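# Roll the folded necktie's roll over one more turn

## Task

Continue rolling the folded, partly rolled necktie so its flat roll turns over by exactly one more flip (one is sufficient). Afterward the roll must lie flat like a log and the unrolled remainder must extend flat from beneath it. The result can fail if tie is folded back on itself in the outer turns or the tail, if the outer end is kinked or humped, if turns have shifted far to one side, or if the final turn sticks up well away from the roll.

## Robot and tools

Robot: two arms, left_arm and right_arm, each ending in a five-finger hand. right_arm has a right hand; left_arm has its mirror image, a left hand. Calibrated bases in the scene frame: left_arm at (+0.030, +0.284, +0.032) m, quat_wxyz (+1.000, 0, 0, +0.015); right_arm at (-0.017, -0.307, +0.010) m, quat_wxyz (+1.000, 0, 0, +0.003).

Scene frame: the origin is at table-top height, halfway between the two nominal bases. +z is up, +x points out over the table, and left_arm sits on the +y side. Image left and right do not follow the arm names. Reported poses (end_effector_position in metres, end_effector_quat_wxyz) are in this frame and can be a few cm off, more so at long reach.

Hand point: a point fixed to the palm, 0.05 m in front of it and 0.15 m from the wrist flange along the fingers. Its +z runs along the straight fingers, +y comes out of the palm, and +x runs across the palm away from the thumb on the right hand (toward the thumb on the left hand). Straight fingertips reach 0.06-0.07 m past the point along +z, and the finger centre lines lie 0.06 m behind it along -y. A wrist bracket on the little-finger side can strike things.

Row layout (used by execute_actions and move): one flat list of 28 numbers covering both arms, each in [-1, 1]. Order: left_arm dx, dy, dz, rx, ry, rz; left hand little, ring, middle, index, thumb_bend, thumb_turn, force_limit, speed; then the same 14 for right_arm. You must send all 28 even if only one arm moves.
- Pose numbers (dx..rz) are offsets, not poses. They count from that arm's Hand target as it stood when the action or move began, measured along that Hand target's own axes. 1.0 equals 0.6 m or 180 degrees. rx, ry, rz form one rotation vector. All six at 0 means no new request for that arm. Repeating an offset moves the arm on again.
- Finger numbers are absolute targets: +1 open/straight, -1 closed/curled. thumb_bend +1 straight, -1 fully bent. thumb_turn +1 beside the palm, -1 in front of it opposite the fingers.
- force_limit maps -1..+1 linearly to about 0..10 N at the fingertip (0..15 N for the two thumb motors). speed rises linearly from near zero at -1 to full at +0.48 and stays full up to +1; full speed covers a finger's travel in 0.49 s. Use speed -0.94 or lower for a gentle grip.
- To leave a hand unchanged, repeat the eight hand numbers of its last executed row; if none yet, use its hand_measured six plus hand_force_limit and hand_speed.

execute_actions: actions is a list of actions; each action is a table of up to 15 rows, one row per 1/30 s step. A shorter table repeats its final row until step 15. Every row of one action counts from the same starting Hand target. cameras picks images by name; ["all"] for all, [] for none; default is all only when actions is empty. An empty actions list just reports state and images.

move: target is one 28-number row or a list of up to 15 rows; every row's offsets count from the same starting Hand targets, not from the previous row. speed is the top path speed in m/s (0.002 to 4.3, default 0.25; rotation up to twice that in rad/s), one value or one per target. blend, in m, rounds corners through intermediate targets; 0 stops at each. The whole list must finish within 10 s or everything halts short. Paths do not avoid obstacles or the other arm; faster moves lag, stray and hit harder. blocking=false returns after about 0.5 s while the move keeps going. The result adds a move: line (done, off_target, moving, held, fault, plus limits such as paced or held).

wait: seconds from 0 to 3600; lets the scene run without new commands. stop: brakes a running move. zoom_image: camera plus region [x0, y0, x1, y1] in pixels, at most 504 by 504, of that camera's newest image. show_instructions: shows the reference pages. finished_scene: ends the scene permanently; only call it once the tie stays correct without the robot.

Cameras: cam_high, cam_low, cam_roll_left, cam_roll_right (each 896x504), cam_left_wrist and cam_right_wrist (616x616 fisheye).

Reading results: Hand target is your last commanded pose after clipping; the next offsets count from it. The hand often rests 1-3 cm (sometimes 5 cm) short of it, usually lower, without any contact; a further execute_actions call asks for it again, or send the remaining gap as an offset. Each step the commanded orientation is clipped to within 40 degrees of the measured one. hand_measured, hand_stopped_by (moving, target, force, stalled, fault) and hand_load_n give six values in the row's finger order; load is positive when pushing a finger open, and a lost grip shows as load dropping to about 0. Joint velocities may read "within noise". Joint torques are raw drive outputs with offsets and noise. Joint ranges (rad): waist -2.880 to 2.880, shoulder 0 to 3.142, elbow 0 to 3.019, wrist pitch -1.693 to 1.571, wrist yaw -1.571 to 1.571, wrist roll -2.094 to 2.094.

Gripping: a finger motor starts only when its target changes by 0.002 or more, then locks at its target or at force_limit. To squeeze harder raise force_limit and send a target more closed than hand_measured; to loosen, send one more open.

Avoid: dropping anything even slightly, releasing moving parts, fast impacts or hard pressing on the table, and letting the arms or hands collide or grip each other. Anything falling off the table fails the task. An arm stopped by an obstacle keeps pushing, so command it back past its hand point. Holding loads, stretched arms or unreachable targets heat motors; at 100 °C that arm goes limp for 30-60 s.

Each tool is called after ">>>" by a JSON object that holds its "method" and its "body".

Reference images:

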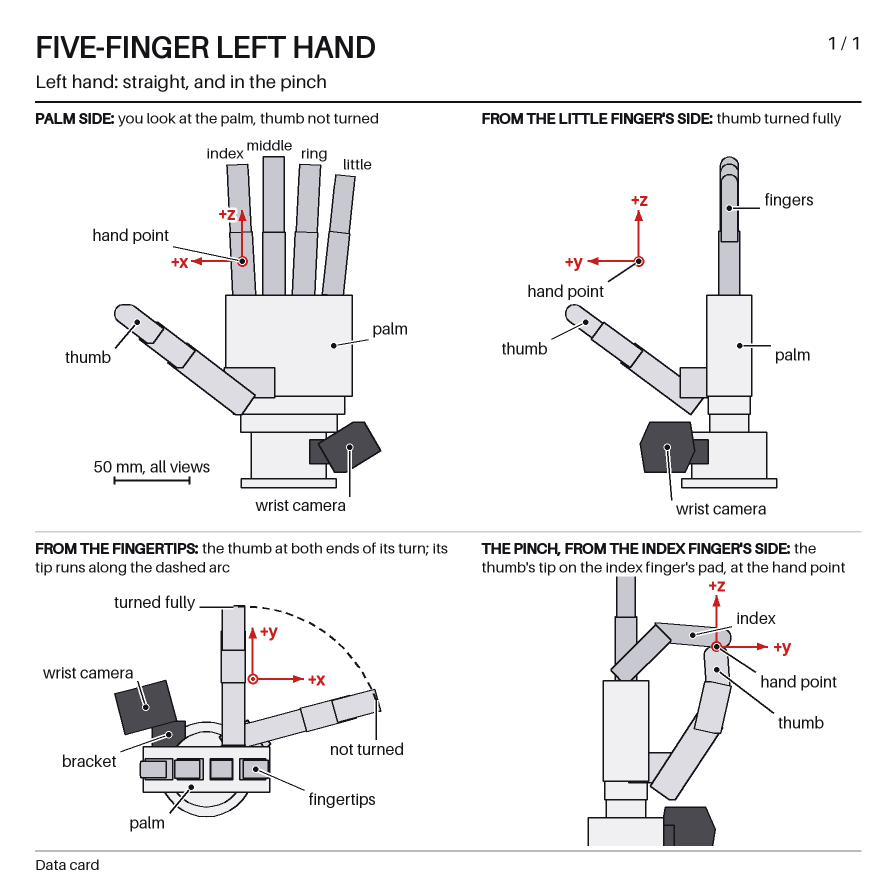

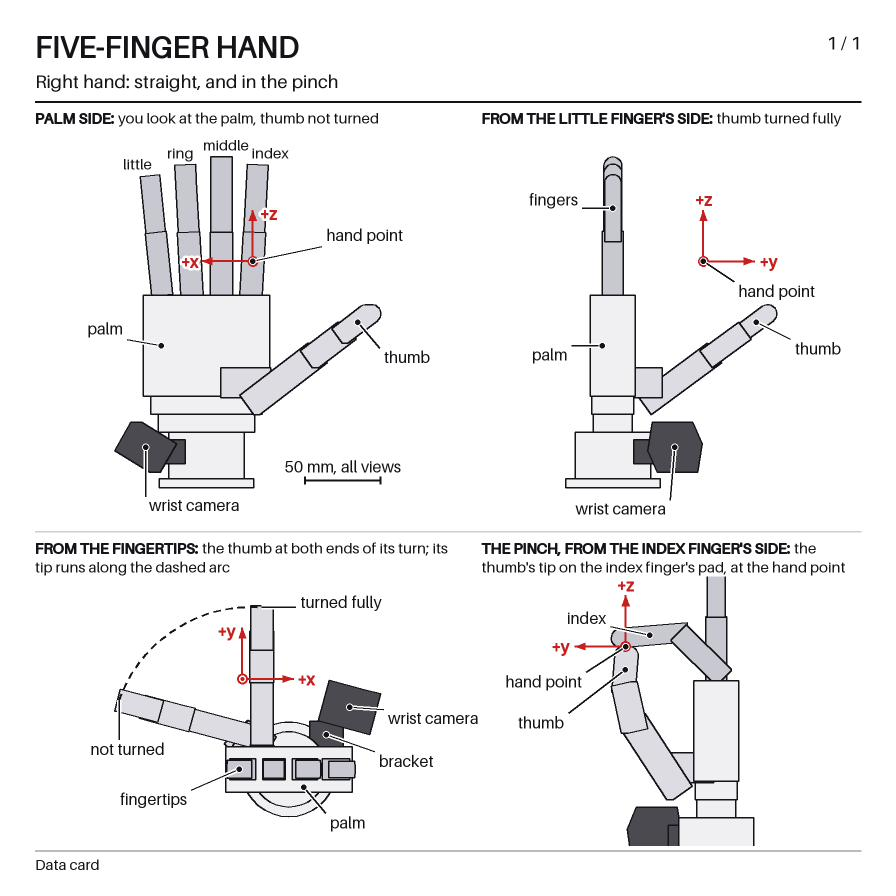

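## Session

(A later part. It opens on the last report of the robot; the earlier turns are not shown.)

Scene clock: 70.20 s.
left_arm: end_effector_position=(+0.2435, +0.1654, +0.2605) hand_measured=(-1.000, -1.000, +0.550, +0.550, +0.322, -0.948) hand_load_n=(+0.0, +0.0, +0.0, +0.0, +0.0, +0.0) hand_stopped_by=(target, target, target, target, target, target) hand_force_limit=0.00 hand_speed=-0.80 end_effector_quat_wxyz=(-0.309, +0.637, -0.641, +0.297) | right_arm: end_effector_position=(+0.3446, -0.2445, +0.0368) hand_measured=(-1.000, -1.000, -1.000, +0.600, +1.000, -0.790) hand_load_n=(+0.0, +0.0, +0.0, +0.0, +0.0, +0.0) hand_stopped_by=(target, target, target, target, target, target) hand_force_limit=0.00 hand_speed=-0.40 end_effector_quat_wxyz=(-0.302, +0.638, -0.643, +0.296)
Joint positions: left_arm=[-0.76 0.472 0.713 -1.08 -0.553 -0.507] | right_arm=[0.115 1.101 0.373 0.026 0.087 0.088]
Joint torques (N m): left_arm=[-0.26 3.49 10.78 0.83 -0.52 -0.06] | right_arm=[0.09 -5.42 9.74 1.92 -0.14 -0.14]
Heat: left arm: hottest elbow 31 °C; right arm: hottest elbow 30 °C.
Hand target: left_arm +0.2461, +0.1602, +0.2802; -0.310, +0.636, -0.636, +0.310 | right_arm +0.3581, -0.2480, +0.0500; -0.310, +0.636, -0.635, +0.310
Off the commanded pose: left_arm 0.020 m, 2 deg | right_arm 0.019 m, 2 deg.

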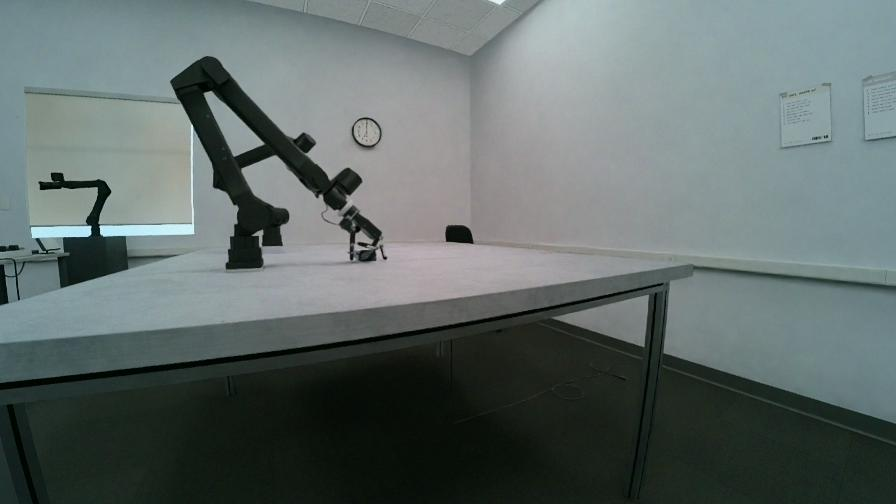

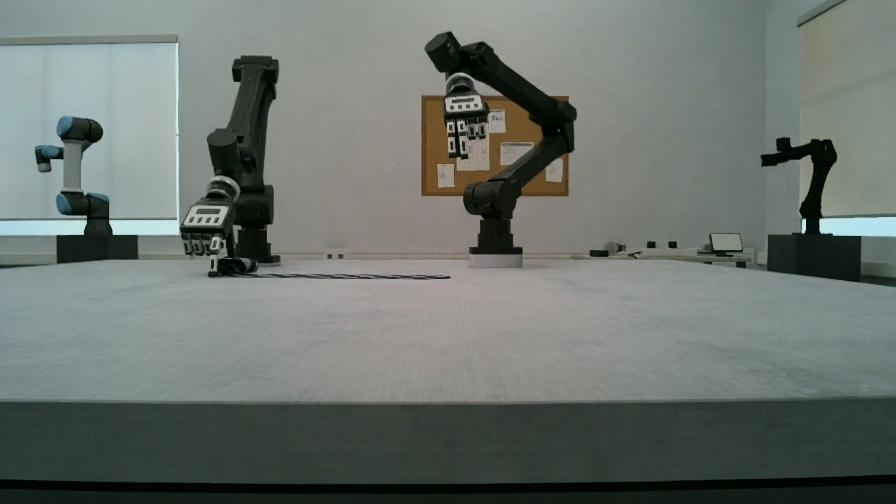

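>>> {"method": "move", "body": {"target": [[0, 0, 0, 0, 0, 0, -1, -1, 0.55, 0.55, 0.322, -0.948, 0, -0.8, -0.0033, -0.0352, -0.0362, 0, 0, 0, -1, -1, -1, 0.6, 1, -0.79, 0, -0.4],[0, 0, 0, 0, 0, 0, -1, -1, 0.55, 0.55, 0.322, -0.948, 0, -0.8, -0.0033, 0.0095, -0.0012, 0, 0, 0, -1, -1, -1, 0.6, 1, -0.79, 0, -0.4]], "speed": 0.08, "cameras": ["cam_low", "cam_roll_left", "cam_right_wrist", "cam_high"]}}

>>> {"method": "zoom_image", "body": {"camera": "cam_low", "region": [325, 190, 405, 270]}}

>>> {"method": "zoom_image", "body": {"camera": "cam_roll_left", "region": [180, 170, 300, 290]}}

>>> {"method": "zoom_image", "body": {"camera": "cam_right_wrist", "region": [270, 240, 430, 400]}}

Scene clock: 72.70 s.
left_arm: end_effector_position=(+0.2435, +0.1654, +0.2605) hand_measured=(-1.000, -1.000, +0.550, +0.550, +0.322, -0.948) hand_load_n=(+0.0, +0.0, -0.5, +0.0, +0.0, +0.0) hand_stopped_by=(target, target, target, target, target, target) hand_force_limit=0.00 hand_speed=-0.80 end_effector_quat_wxyz=(-0.309, +0.637, -0.641, +0.297) | right_arm: end_effector_position=(+0.3533, -0.2435, +0.0501) hand_measured=(-1.000, -1.000, -1.000, +0.600, +1.000, -0.790) hand_load_n=(+0.0, +0.0, +0.0, +0.0, +0.0, +0.0) hand_stopped_by=(target, target, target, target, target, target) hand_force_limit=0.00 hand_speed=-0.40 end_effector_quat_wxyz=(-0.311, +0.634, -0.640, +0.303)
Joint positions: left_arm=[-0.76 0.472 0.713 -1.08 -0.553 -0.507] | right_arm=[0.115 1.085 0.394 0.016 0.087 0.088]
Joint torques (N m): left_arm=[-0.32 3.55 10.8 0.84 -0.52 -0.06] | right_arm=[0.97 -4.07 7.39 2.77 0.13 -0.08]
Heat: left arm: hottest elbow 31 °C; right arm: hottest elbow 30 °C.
Hand target: left_arm +0.2461, +0.1602, +0.2802; -0.310, +0.636, -0.636, +0.310 | right_arm +0.3541, -0.2460, +0.0459; -0.310, +0.636, -0.635, +0.310
Off the commanded pose: left_arm 0.020 m, 2 deg | right_arm 0.005 m, 1 deg.
move: done
Images, in order (width x height): cam_high 896x504, cam_low 896x504, cam_roll_left 896x504, cam_right_wrist 616x616.

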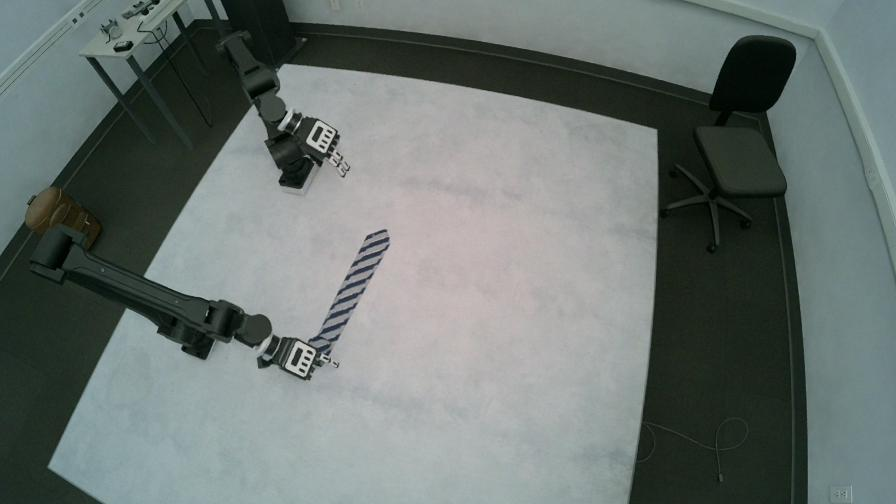

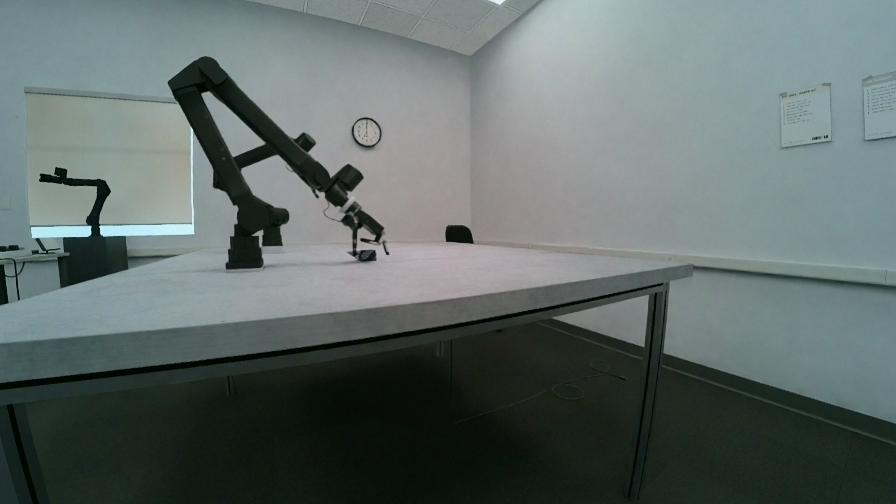

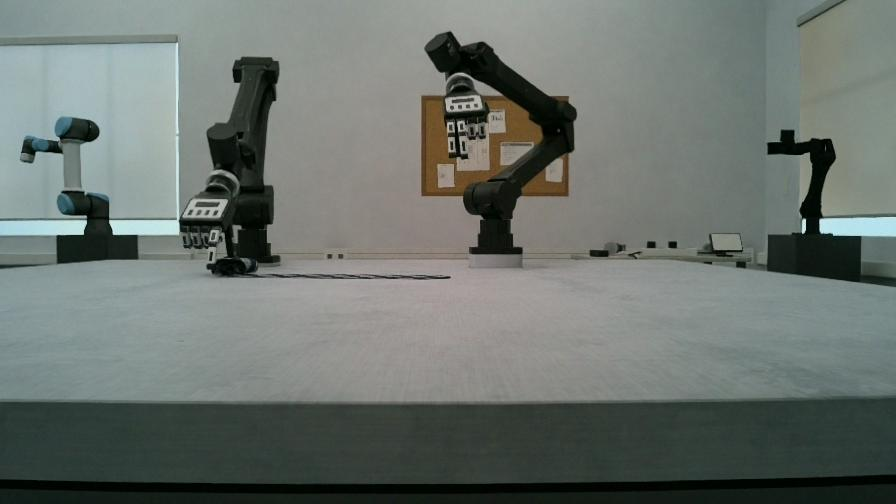

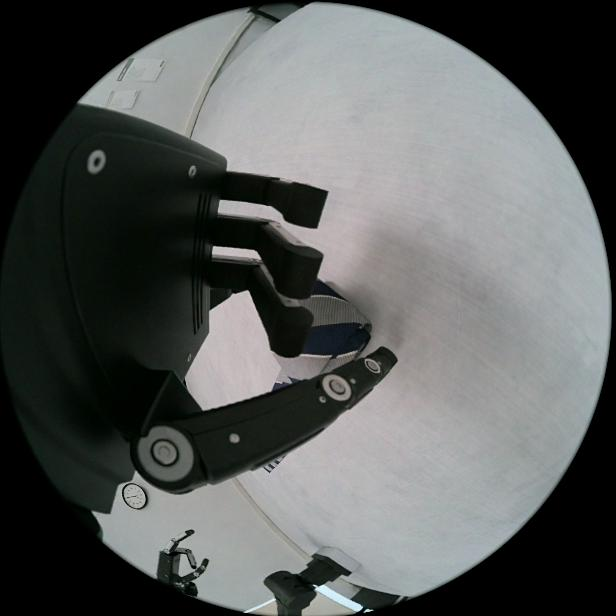

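Scaled by 6.300 from the camera's image (finer frame: 1280x720).

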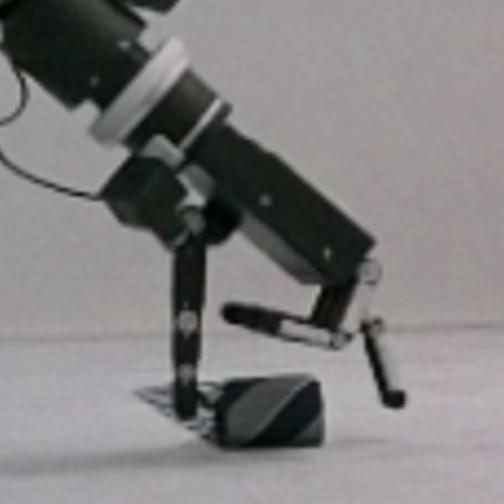

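Scaled by 4.200 from the camera's image (finer frame: 1280x720).

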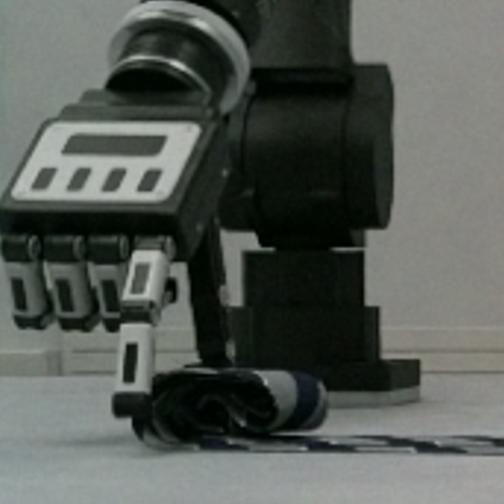

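Scaled by 3.150 from the camera's image (finer frame: 880x880).

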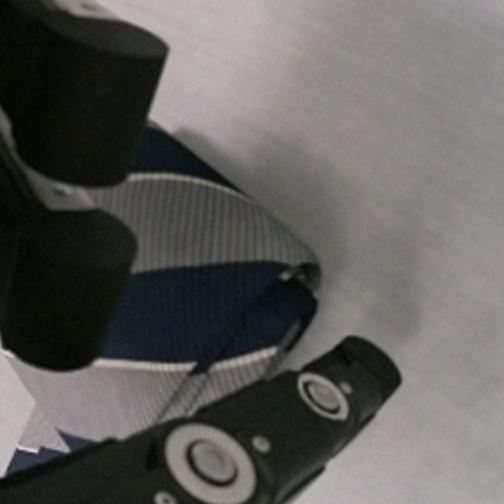

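>>> {"method": "move", "body": {"target": [0, 0, 0, 0, 0, 0, -1, -1, 0.55, 0.55, 0.322, -0.948, 0, -0.8, 0, 0, 0, 0, 0, 0, -1, -1, -1, -0.1, 1, -0.79, -0.8, -0.9], "cameras": ["cam_low", "cam_roll_left", "cam_right_wrist", "cam_high"]}}

>>> {"method": "zoom_image", "body": {"camera": "cam_low", "region": [325, 190, 405, 270]}}

>>> {"method": "zoom_image", "body": {"camera": "cam_roll_left", "region": [180, 170, 300, 290]}}

>>> {"method": "zoom_image", "body": {"camera": "cam_right_wrist", "region": [270, 240, 430, 400]}}

Scene clock: 76.30 s.
left_arm: end_effector_position=(+0.2435, +0.1654, +0.2605) hand_measured=(-1.000, -1.000, +0.550, +0.550, +0.322, -0.948) hand_load_n=(+0.0, +0.0, +0.0, +0.0, +0.0, +0.0) hand_stopped_by=(target, target, target, target, target, target) hand_force_limit=0.00 hand_speed=-0.80 end_effector_quat_wxyz=(-0.309, +0.637, -0.641, +0.297) | right_arm: end_effector_position=(+0.3533, -0.2435, +0.0501) hand_measured=(-1.000, -1.000, -1.000, -0.100, +1.000, -0.790) hand_load_n=(+0.0, +0.0, +0.0, +0.0, +0.0, +0.0) hand_stopped_by=(target, target, target, target, target, target) hand_force_limit=-0.80 hand_speed=-0.90 end_effector_quat_wxyz=(-0.311, +0.634, -0.640, +0.303)
Joint positions: left_arm=[-0.76 0.472 0.713 -1.08 -0.553 -0.507] | right_arm=[0.115 1.085 0.394 0.016 0.087 0.088]
Joint torques (N m): left_arm=[-0.32 3.49 10.8 0.83 -0.52 -0.06] | right_arm=[0.97 -4.19 7.39 2.77 0.13 -0.07]
Heat: left arm: hottest elbow 31 °C; right arm: hottest elbow 30 °C.
Hand target: left_arm +0.2461, +0.1602, +0.2802; -0.310, +0.636, -0.636, +0.310 | right_arm +0.3541, -0.2460, +0.0459; -0.310, +0.636, -0.635, +0.310
Off the commanded pose: left_arm 0.020 m, 2 deg | right_arm 0.005 m, 1 deg.
move: done
Images, in order (width x height): cam_high 896x504, cam_low 896x504, cam_roll_left 896x504, cam_right_wrist 616x616.

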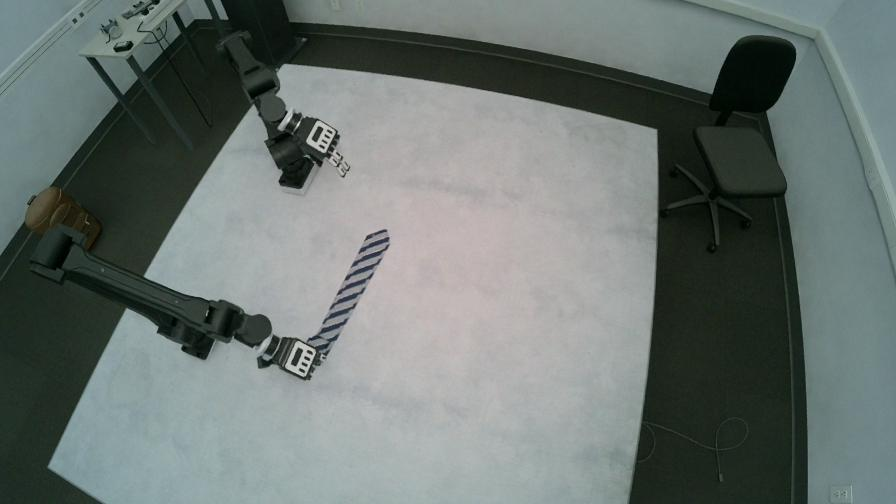

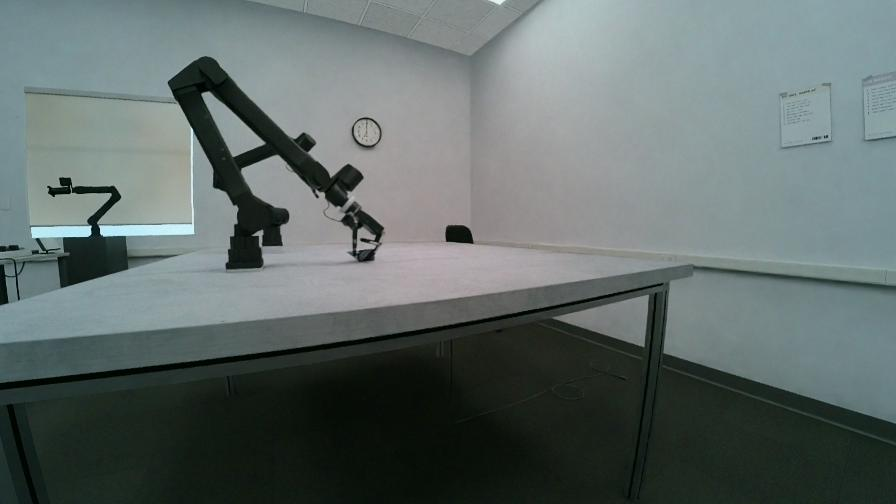

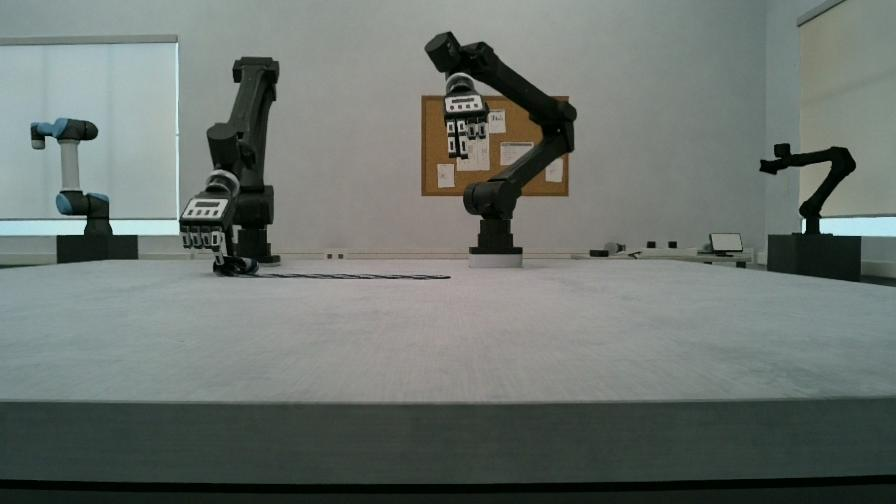

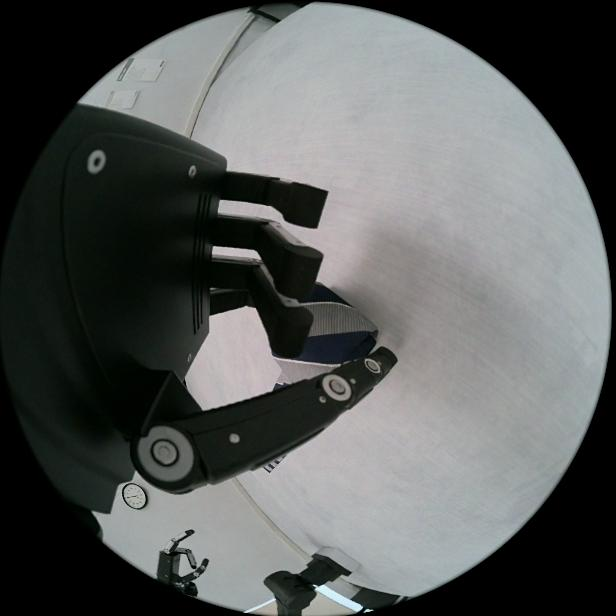

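Scaled by 6.300 from the camera's image (finer frame: 1280x720).

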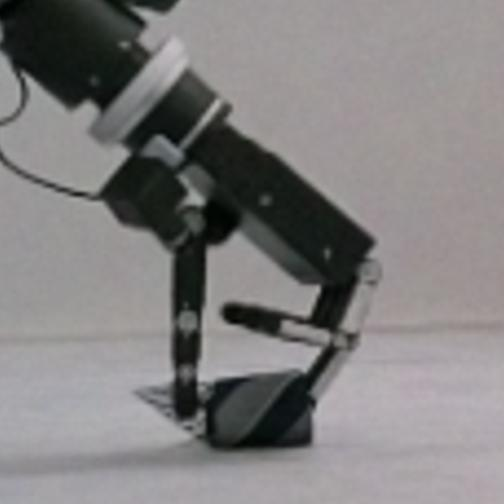

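Scaled by 4.200 from the camera's image (finer frame: 1280x720).

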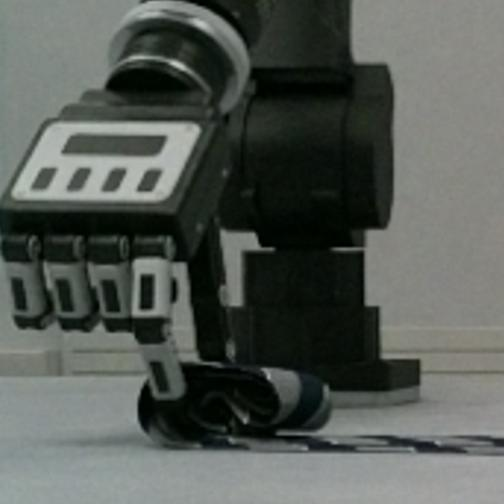

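Scaled by 3.150 from the camera's image (finer frame: 880x880).

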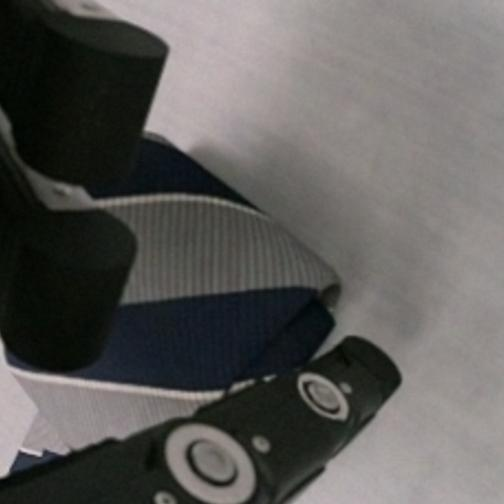

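>>> {"method": "move", "body": {"target": [0, 0, 0, 0, 0, 0, -1, -1, 0.55, 0.55, 0.322, -0.948, 0, -0.8, 0, 0, 0, 0, 0, 0, -1, -1, -1, -0.3, 1, -0.79, -0.8, -0.92], "cameras": ["cam_low", "cam_roll_left", "cam_right_wrist", "cam_roll_right"]}}

>>> {"method": "zoom_image", "body": {"camera": "cam_low", "region": [325, 190, 405, 270]}}

>>> {"method": "zoom_image", "body": {"camera": "cam_roll_left", "region": [180, 170, 300, 290]}}

>>> {"method": "zoom_image", "body": {"camera": "cam_right_wrist", "region": [270, 240, 430, 400]}}

Scene clock: 78.27 s.
left_arm: end_effector_position=(+0.2435, +0.1654, +0.2605) hand_measured=(-1.000, -1.000, +0.550, +0.550, +0.322, -0.948) hand_load_n=(+0.0, +0.0, +0.0, +0.0, +0.0, +0.0) hand_stopped_by=(target, target, target, target, target, target) hand_force_limit=0.00 hand_speed=-0.80 end_effector_quat_wxyz=(-0.309, +0.637, -0.641, +0.297) | right_arm: end_effector_position=(+0.3533, -0.2435, +0.0501) hand_measured=(-1.000, -1.000, -1.000, -0.300, +1.000, -0.790) hand_load_n=(+0.0, +0.0, +0.0, +0.0, +0.0, +0.0) hand_stopped_by=(target, target, target, target, target, target) hand_force_limit=-0.80 hand_speed=-0.92 end_effector_quat_wxyz=(-0.311, +0.634, -0.640, +0.303)
Joint positions: left_arm=[-0.76 0.472 0.713 -1.08 -0.553 -0.507] | right_arm=[0.115 1.085 0.394 0.016 0.087 0.088]
Joint torques (N m): left_arm=[-0.32 3.49 10.8 0.84 -0.52 -0.06] | right_arm=[0.97 -4.13 7.38 2.76 0.12 -0.07]
Heat: left arm: hottest elbow 31 °C; right arm: hottest elbow 30 °C.
Hand target: left_arm +0.2461, +0.1602, +0.2802; -0.310, +0.636, -0.636, +0.310 | right_arm +0.3541, -0.2460, +0.0459; -0.310, +0.636, -0.635, +0.310
Off the commanded pose: left_arm 0.020 m, 2 deg | right_arm 0.005 m, 1 deg.
move: done
Images, in order (width x height): cam_low 896x504, cam_roll_left 896x504, cam_roll_right 896x504, cam_right_wrist 616x616.

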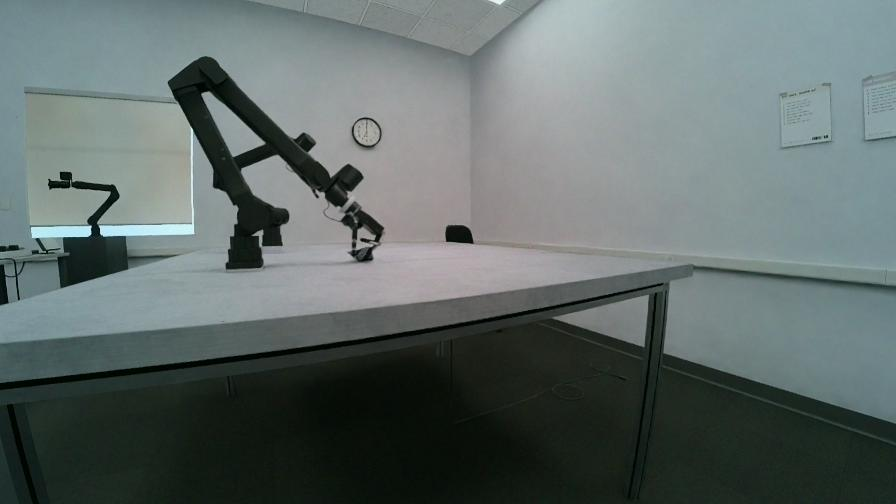

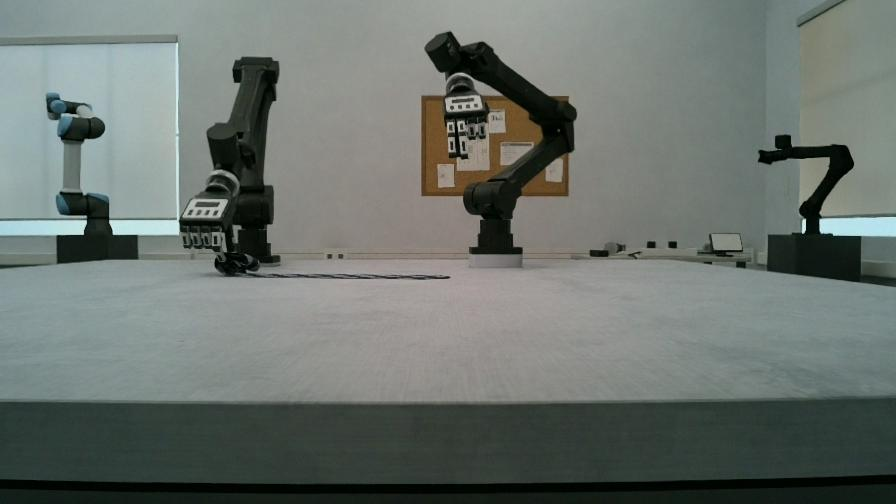

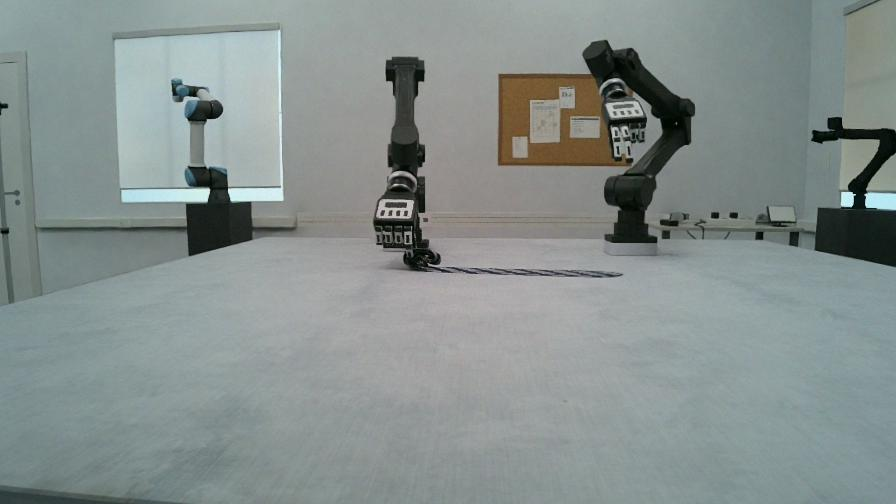

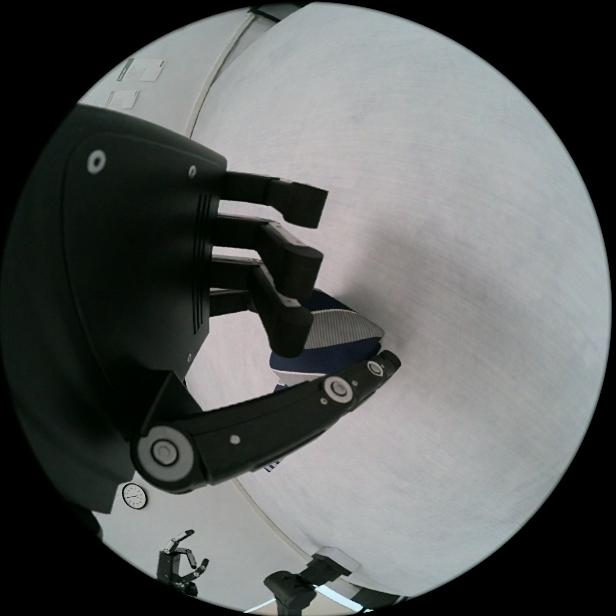

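Scaled by 6.300 from the camera's image (finer frame: 1280x720).

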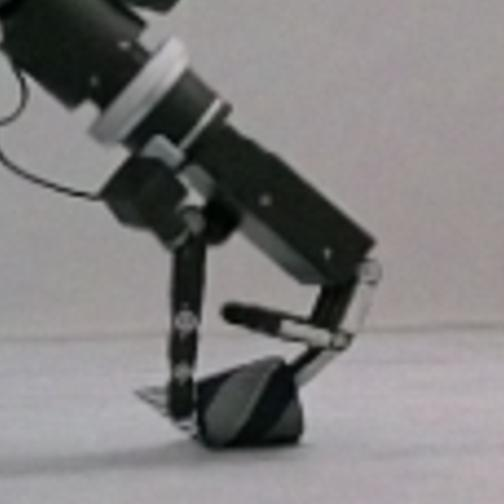

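Scaled by 4.200 from the camera's image (finer frame: 1280x720).

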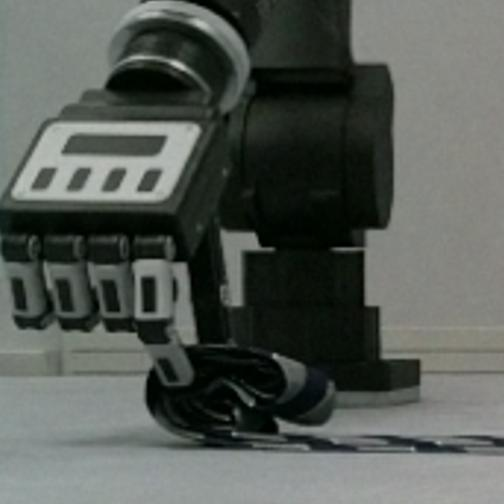

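Scaled by 3.150 from the camera's image (finer frame: 880x880).

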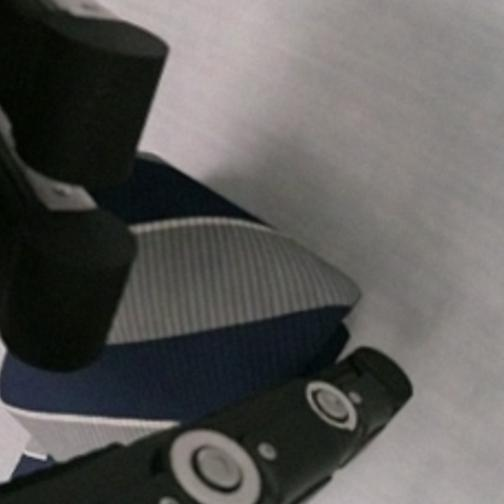

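>>> {"method": "move", "body": {"target": [0, 0, 0, 0, 0, 0, -1, -1, 0.55, 0.55, 0.322, -0.948, 0, -0.8, 0, 0, 0, 0, 0, 0, -1, -1, -1, 0.6, 1, -0.79, -0.8, -0.8], "cameras": ["cam_low", "cam_roll_left"]}}

>>> {"method": "zoom_image", "body": {"camera": "cam_low", "region": [325, 190, 405, 270]}}

>>> {"method": "zoom_image", "body": {"camera": "cam_roll_left", "region": [180, 170, 300, 290]}}

Scene clock: 81.53 s.
left_arm: end_effector_position=(+0.2435, +0.1654, +0.2605) hand_measured=(-1.000, -1.000, +0.550, +0.550, +0.322, -0.948) hand_load_n=(+0.0, +0.0, +0.0, +0.0, +0.0, +0.0) hand_stopped_by=(target, target, target, target, target, target) hand_force_limit=0.00 hand_speed=-0.80 end_effector_quat_wxyz=(-0.309, +0.637, -0.641, +0.297) | right_arm: end_effector_position=(+0.3533, -0.2435, +0.0501) hand_measured=(-1.000, -1.000, -1.000, +0.600, +1.000, -0.790) hand_load_n=(+0.5, +0.0, +0.0, +0.0, +0.0, +0.0) hand_stopped_by=(target, target, target, target, target, target) hand_force_limit=-0.80 hand_speed=-0.80 end_effector_quat_wxyz=(-0.311, +0.634, -0.640, +0.303)
Joint positions: left_arm=[-0.76 0.472 0.713 -1.08 -0.553 -0.507] | right_arm=[0.115 1.085 0.394 0.016 0.087 0.088]
Joint torques (N m): left_arm=[-0.26 3.55 10.8 0.83 -0.51 -0.05] | right_arm=[0.91 -4.07 7.36 2.76 0.12 -0.07]
Heat: left arm: hottest elbow 31 °C; right arm: hottest elbow 30 °C.
Hand target: left_arm +0.2461, +0.1602, +0.2802; -0.310, +0.636, -0.636, +0.310 | right_arm +0.3541, -0.2460, +0.0459; -0.310, +0.636, -0.635, +0.310
Off the commanded pose: left_arm 0.020 m, 2 deg | right_arm 0.005 m, 1 deg.
move: done

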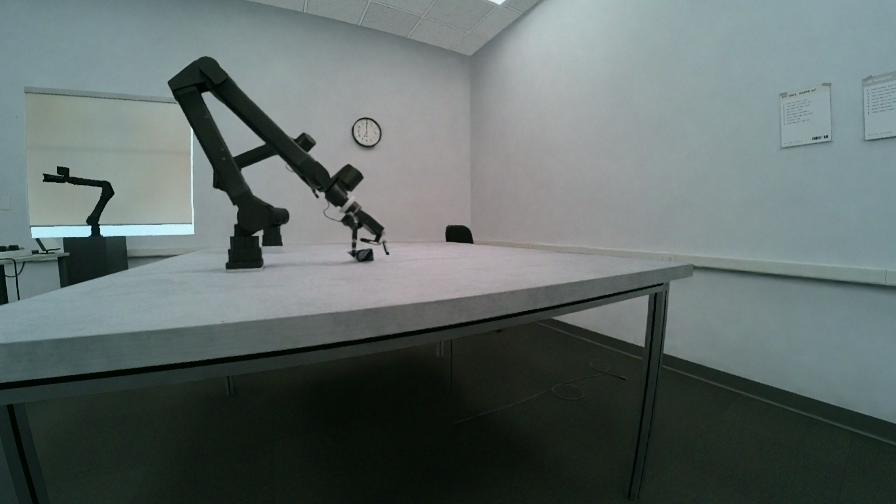

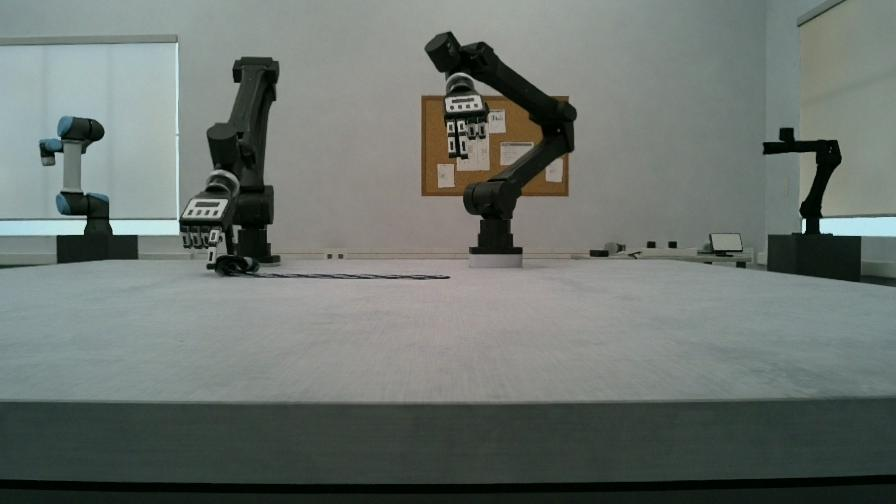

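Scaled by 6.300 from the camera's image (finer frame: 1280x720).

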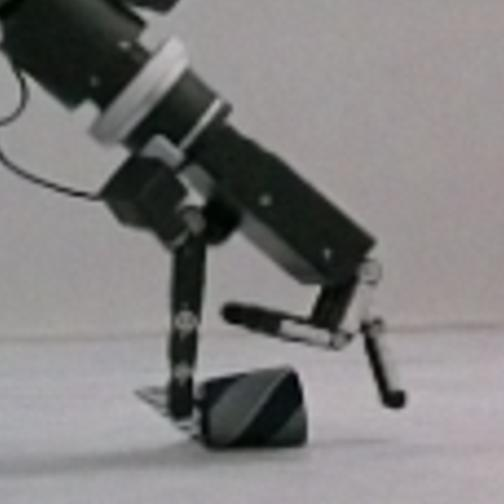

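Scaled by 4.200 from the camera's image (finer frame: 1280x720).

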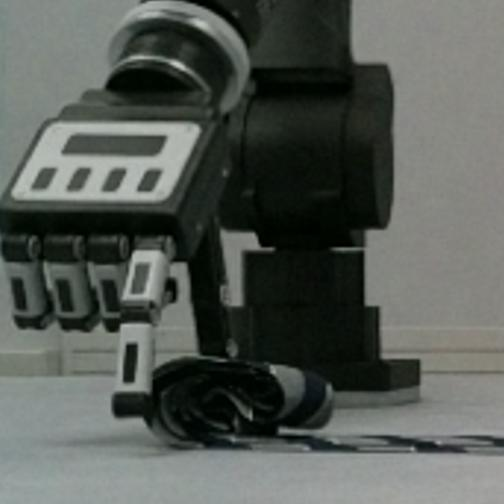

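>>> {"method": "move", "body": {"target": [0, 0, 0, 0, 0, 0, -1, -1, 0.55, 0.55, 0.322, -0.948, 0, -0.8, 0, 0, 0, 0, 0, 0, -1, -1, -1, -0.2, 1, -0.79, -0.8, -0.85], "cameras": ["cam_low", "cam_roll_left"]}}

>>> {"method": "zoom_image", "body": {"camera": "cam_low", "region": [325, 190, 405, 270]}}

>>> {"method": "zoom_image", "body": {"camera": "cam_roll_left", "region": [180, 170, 300, 290]}}

Scene clock: 84.37 s.
left_arm: end_effector_position=(+0.2435, +0.1654, +0.2605) hand_measured=(-1.000, -1.000, +0.550, +0.550, +0.322, -0.948) hand_load_n=(+0.0, +0.0, +0.0, +0.0, +0.0, +0.0) hand_stopped_by=(target, target, target, target, target, target) hand_force_limit=0.00 hand_speed=-0.80 end_effector_quat_wxyz=(-0.309, +0.637, -0.641, +0.297) | right_arm: end_effector_position=(+0.3533, -0.2435, +0.0501) hand_measured=(-1.000, -1.000, -1.000, -0.200, +1.000, -0.790) hand_load_n=(+0.5, +0.0, +0.0, +0.0, +0.0, +0.0) hand_stopped_by=(target, target, target, target, target, target) hand_force_limit=-0.80 hand_speed=-0.85 end_effector_quat_wxyz=(-0.311, +0.634, -0.640, +0.303)
Joint positions: left_arm=[-0.76 0.472 0.713 -1.08 -0.553 -0.507] | right_arm=[0.115 1.085 0.394 0.016 0.087 0.088]
Joint torques (N m): left_arm=[-0.32 3.55 10.81 0.81 -0.52 -0.06] | right_arm=[0.97 -4.01 7.41 2.77 0.13 -0.08]
Heat: left arm: hottest elbow 31 °C; right arm: hottest elbow 30 °C.
Hand target: left_arm +0.2461, +0.1602, +0.2802; -0.310, +0.636, -0.636, +0.310 | right_arm +0.3541, -0.2460, +0.0459; -0.310, +0.636, -0.635, +0.310
Off the commanded pose: left_arm 0.020 m, 2 deg | right_arm 0.005 m, 1 deg.
move: done

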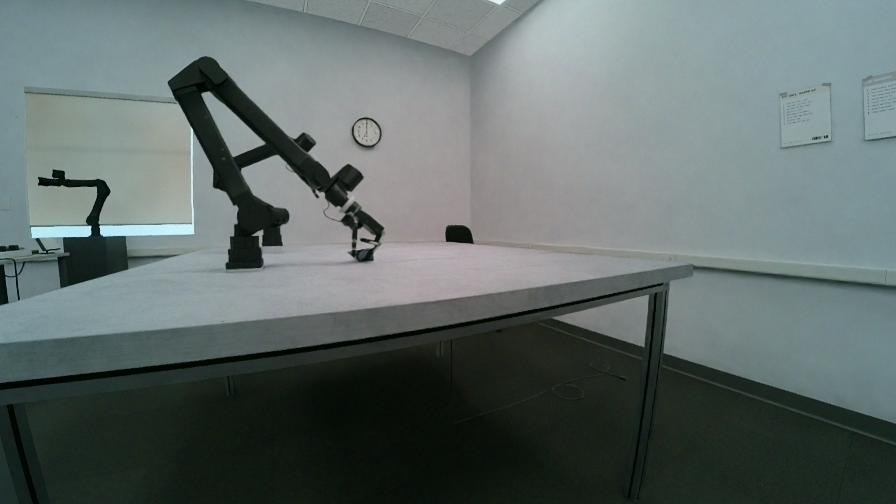

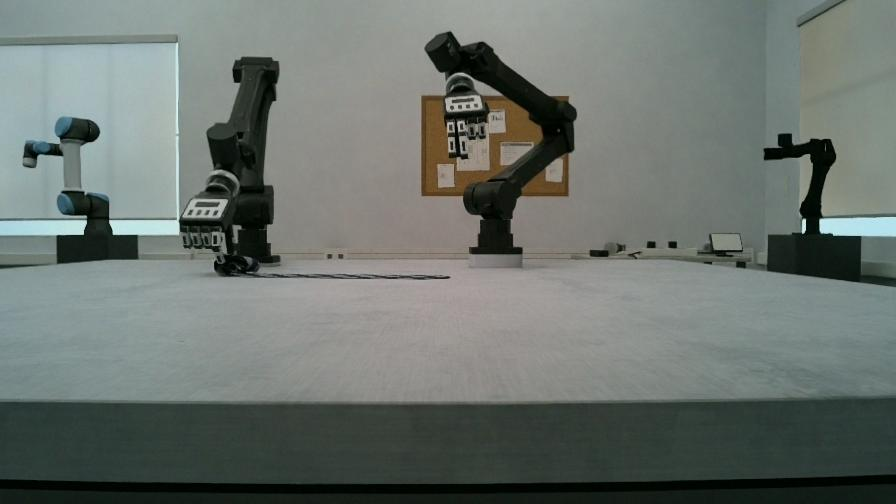

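Scaled by 6.300 from the camera's image (finer frame: 1280x720).

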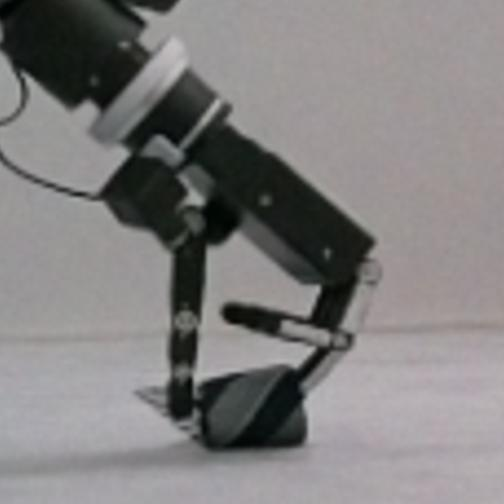

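Scaled by 4.200 from the camera's image (finer frame: 1280x720).

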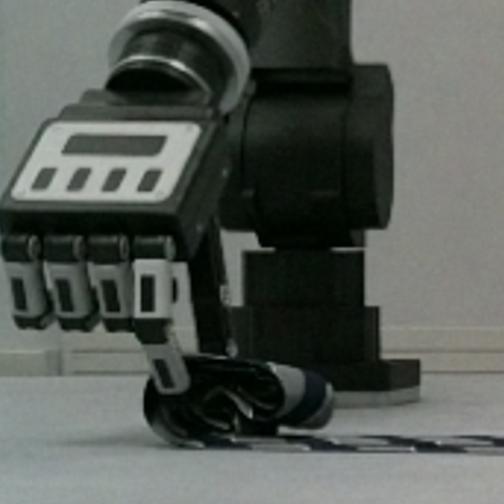

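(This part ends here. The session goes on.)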